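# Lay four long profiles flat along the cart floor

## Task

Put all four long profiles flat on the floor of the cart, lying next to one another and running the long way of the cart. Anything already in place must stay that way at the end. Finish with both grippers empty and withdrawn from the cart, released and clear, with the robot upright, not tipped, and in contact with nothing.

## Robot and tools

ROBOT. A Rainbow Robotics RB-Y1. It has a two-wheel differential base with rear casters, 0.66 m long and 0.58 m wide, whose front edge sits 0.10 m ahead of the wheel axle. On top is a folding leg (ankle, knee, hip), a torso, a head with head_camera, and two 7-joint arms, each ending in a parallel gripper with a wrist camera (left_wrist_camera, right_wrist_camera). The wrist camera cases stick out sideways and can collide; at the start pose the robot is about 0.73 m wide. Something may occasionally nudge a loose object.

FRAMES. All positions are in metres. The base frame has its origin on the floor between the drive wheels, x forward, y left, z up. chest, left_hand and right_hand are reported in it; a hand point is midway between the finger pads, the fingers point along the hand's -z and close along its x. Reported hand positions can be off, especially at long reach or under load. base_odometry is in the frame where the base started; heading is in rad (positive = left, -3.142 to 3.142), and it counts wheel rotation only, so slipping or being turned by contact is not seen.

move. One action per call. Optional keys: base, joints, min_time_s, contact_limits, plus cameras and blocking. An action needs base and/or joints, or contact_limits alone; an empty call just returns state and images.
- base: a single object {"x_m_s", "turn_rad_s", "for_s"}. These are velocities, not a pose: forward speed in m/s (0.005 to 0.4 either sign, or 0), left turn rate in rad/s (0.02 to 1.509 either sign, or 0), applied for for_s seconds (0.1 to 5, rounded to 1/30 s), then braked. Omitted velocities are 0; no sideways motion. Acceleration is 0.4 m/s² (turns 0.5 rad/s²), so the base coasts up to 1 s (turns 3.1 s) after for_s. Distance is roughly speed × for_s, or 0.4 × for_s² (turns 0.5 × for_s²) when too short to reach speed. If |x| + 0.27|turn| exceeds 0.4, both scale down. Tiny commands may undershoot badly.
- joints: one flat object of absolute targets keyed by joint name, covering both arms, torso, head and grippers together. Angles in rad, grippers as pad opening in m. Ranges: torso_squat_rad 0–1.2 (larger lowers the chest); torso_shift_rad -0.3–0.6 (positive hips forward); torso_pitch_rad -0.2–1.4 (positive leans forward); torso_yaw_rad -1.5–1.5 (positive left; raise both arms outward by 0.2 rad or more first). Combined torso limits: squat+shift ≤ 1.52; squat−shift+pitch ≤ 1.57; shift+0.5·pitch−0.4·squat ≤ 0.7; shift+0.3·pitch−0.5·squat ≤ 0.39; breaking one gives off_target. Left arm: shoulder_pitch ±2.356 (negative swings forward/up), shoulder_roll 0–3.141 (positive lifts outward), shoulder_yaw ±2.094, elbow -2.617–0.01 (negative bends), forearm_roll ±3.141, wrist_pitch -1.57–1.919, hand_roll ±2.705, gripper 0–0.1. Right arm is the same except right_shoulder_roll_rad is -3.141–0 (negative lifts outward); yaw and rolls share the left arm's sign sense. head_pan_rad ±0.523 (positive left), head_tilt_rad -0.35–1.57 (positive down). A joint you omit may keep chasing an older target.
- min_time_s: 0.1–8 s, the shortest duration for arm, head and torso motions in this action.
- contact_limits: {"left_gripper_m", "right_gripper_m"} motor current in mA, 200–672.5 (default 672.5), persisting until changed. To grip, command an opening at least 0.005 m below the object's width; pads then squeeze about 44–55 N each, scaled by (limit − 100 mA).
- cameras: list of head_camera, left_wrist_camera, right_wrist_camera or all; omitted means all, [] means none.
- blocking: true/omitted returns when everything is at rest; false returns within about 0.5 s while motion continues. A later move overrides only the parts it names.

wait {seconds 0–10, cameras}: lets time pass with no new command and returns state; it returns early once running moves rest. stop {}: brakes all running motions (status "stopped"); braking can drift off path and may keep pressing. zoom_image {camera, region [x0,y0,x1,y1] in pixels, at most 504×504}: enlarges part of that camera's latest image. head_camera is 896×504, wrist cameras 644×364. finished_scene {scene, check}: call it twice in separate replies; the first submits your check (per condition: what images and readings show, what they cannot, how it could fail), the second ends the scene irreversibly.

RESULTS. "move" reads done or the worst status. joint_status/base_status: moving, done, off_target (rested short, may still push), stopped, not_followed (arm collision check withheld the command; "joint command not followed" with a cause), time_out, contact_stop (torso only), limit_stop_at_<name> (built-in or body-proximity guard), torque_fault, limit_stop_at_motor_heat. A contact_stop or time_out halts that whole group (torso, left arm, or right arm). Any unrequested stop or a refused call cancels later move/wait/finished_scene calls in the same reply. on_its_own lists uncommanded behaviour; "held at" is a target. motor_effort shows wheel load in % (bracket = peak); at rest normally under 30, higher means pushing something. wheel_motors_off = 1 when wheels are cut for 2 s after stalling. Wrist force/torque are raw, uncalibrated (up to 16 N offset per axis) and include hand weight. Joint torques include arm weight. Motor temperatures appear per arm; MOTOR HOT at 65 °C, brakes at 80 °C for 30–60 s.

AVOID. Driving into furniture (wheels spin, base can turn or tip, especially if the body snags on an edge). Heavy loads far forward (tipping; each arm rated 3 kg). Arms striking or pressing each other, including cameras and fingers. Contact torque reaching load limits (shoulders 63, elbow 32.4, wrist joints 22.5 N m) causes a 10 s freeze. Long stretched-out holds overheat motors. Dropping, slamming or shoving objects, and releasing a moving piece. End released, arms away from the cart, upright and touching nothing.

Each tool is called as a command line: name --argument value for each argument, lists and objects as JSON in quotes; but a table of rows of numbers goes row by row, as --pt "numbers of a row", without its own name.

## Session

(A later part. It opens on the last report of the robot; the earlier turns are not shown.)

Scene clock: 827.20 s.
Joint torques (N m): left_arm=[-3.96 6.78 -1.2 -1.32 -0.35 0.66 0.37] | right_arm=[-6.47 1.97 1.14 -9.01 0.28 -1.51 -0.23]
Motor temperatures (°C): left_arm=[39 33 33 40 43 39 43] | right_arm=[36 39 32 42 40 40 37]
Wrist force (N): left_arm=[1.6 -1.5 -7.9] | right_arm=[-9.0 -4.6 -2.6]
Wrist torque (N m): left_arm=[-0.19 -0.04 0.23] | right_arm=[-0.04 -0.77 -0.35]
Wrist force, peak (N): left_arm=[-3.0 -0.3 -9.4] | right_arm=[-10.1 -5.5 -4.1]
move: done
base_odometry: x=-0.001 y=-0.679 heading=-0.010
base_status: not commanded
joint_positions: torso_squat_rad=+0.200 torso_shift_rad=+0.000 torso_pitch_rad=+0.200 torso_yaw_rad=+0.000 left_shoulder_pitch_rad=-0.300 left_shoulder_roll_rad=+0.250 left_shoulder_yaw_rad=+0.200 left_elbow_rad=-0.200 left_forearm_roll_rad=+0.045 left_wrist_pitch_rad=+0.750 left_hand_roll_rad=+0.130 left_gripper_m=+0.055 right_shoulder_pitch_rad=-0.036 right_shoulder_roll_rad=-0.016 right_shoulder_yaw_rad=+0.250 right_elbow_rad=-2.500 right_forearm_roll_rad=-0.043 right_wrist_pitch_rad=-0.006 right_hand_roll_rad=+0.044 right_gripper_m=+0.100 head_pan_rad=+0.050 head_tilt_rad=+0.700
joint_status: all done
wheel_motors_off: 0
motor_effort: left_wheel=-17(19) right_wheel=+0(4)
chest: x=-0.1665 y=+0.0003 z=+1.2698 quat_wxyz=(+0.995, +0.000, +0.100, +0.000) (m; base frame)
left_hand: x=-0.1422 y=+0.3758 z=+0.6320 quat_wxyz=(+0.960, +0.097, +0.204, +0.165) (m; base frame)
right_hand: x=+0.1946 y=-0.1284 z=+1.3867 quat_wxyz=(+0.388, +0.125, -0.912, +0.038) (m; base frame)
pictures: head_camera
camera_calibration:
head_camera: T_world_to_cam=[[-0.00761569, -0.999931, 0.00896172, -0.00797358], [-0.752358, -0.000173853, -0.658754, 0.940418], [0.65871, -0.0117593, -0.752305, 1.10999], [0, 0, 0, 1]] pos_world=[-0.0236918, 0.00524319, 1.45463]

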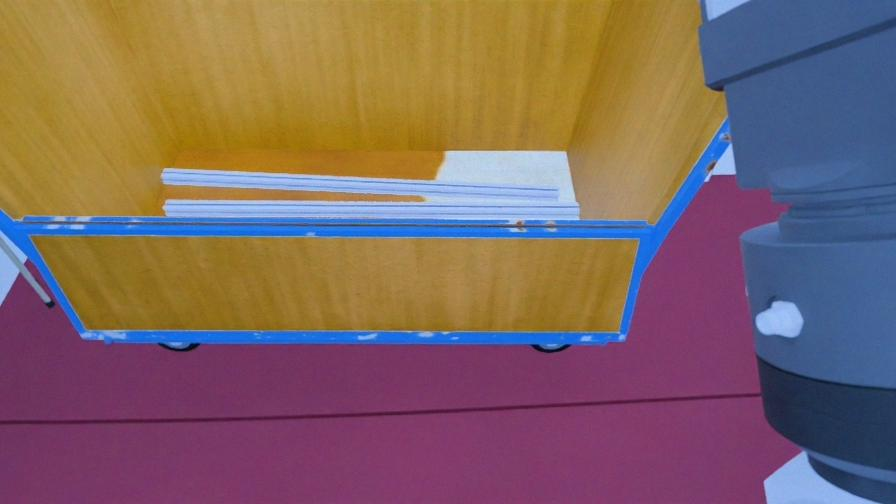

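move --base '{"x_m_s":0.35,"for_s":0.9}' --joints '{"torso_squat_rad":0.0,"torso_pitch_rad":0.4}' --cameras '["head_camera"]'

zoom_image --camera "head_camera" --region '[300, 60, 720, 360]'

finished_scene --scene 1 --check "Four profiles placed flat on the cart floor, side by side along its length; left gripper opened and hand clear, robot upright ~0.4 m away touching nothing. Risk: p1's ends are close to end walls and could be propped; landing force and hand height matched the others."

Scene clock: 837.37 s.
Joint torques (N m): left_arm=[3.03 6.15 -1.29 1.08 -0.61 1.21 0.11] | right_arm=[-4.11 1.09 1.11 -10.48 0.31 -1.95 -0.36]
Motor temperatures (°C): left_arm=[38 33 33 39 43 39 43] | right_arm=[36 39 32 42 40 40 37]
Wrist force (N): left_arm=[2.4 -1.4 -7.4] | right_arm=[-9.9 -4.9 -3.5]
Wrist torque (N m): left_arm=[-0.19 -0.03 0.22] | right_arm=[-0.02 -0.82 -0.35]
Wrist force, peak (N): left_arm=[1.5 -1.1 -8.4] | right_arm=[-10.5 -5.0 -3.9]
move: done
base_odometry: x=+0.314 y=-0.682 heading=-0.011
base_status: done (sent for 0.9 of 0.9 s)
joint_positions: torso_squat_rad=+0.000 torso_shift_rad=+0.000 torso_pitch_rad=+0.400 torso_yaw_rad=+0.000 left_shoulder_pitch_rad=-0.300 left_shoulder_roll_rad=+0.250 left_shoulder_yaw_rad=+0.200 left_elbow_rad=-0.200 left_forearm_roll_rad=+0.045 left_wrist_pitch_rad=+0.750 left_hand_roll_rad=+0.130 left_gripper_m=+0.055 right_shoulder_pitch_rad=-0.036 right_shoulder_roll_rad=-0.016 right_shoulder_yaw_rad=+0.250 right_elbow_rad=-2.500 right_forearm_roll_rad=-0.043 right_wrist_pitch_rad=-0.006 right_hand_roll_rad=+0.044 right_gripper_m=+0.100 head_pan_rad=+0.050 head_tilt_rad=+0.700
joint_status: all done
wheel_motors_off: 0
motor_effort: left_wheel=-15(44) right_wheel=+15(56)
chest: x=-0.1074 y=+0.0003 z=+1.2655 quat_wxyz=(+0.980, +0.000, +0.199, +0.000) (m; base frame)
left_hand: x=-0.2100 y=+0.3758 z=+0.6355 quat_wxyz=(+0.935, +0.113, +0.299, +0.154) (m; base frame)
right_hand: x=+0.2698 y=-0.1284 z=+1.3082 quat_wxyz=(+0.477, +0.128, -0.869, +0.026) (m; base frame)
pictures: head_camera
camera_calibration:
head_camera: T_world_to_cam=[[-0.00570506, -0.999931, 0.0103064, -0.00897993], [-0.868306, -0.000158552, -0.496029, 0.763681], [0.495996, -0.011779, -0.868245, 1.19704], [0, 0, 0, 1]] pos_world=[0.0693306, 0.00524168, 1.41822]

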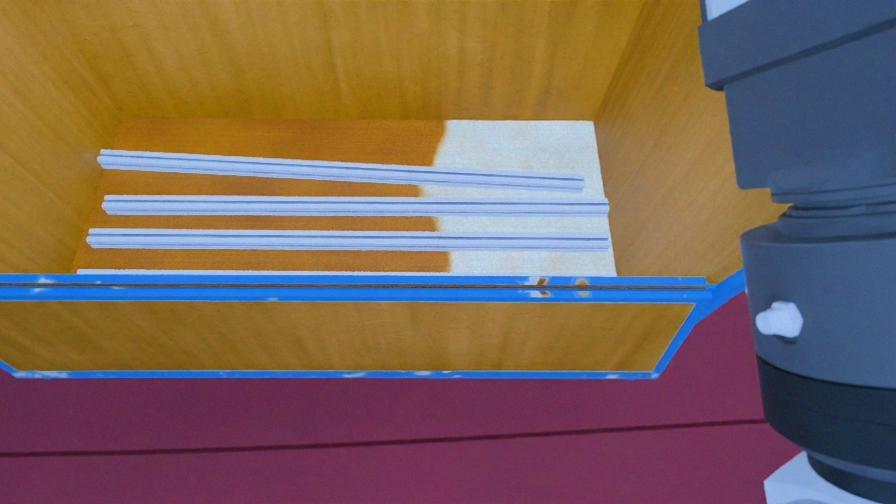

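Scaled by 1.200 from the camera's 896x504 image, which has a finer 1280x720 frame.

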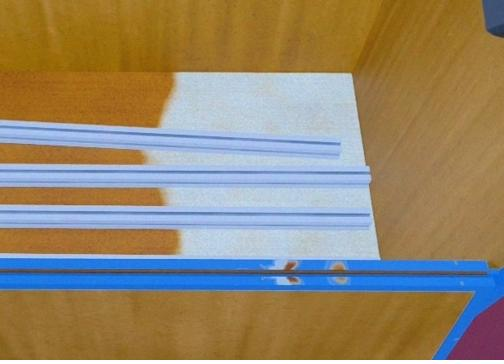

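This call ended nothing. Check each condition that your pictures could not show: look closer or test it, and mend what is not met. Then call finished_scene again.

finished_scene --scene 1 --check "All four profiles seen flat on the floor inside the cart, roughly parallel to its length (latest view plus the overhead view taken after release). The grippers are empty, and the robot is upright and clear of the cart. The nearest profile is partly hidden by the rim now, but both ends were seen at floor level after release."

The scene is finished: the task was done.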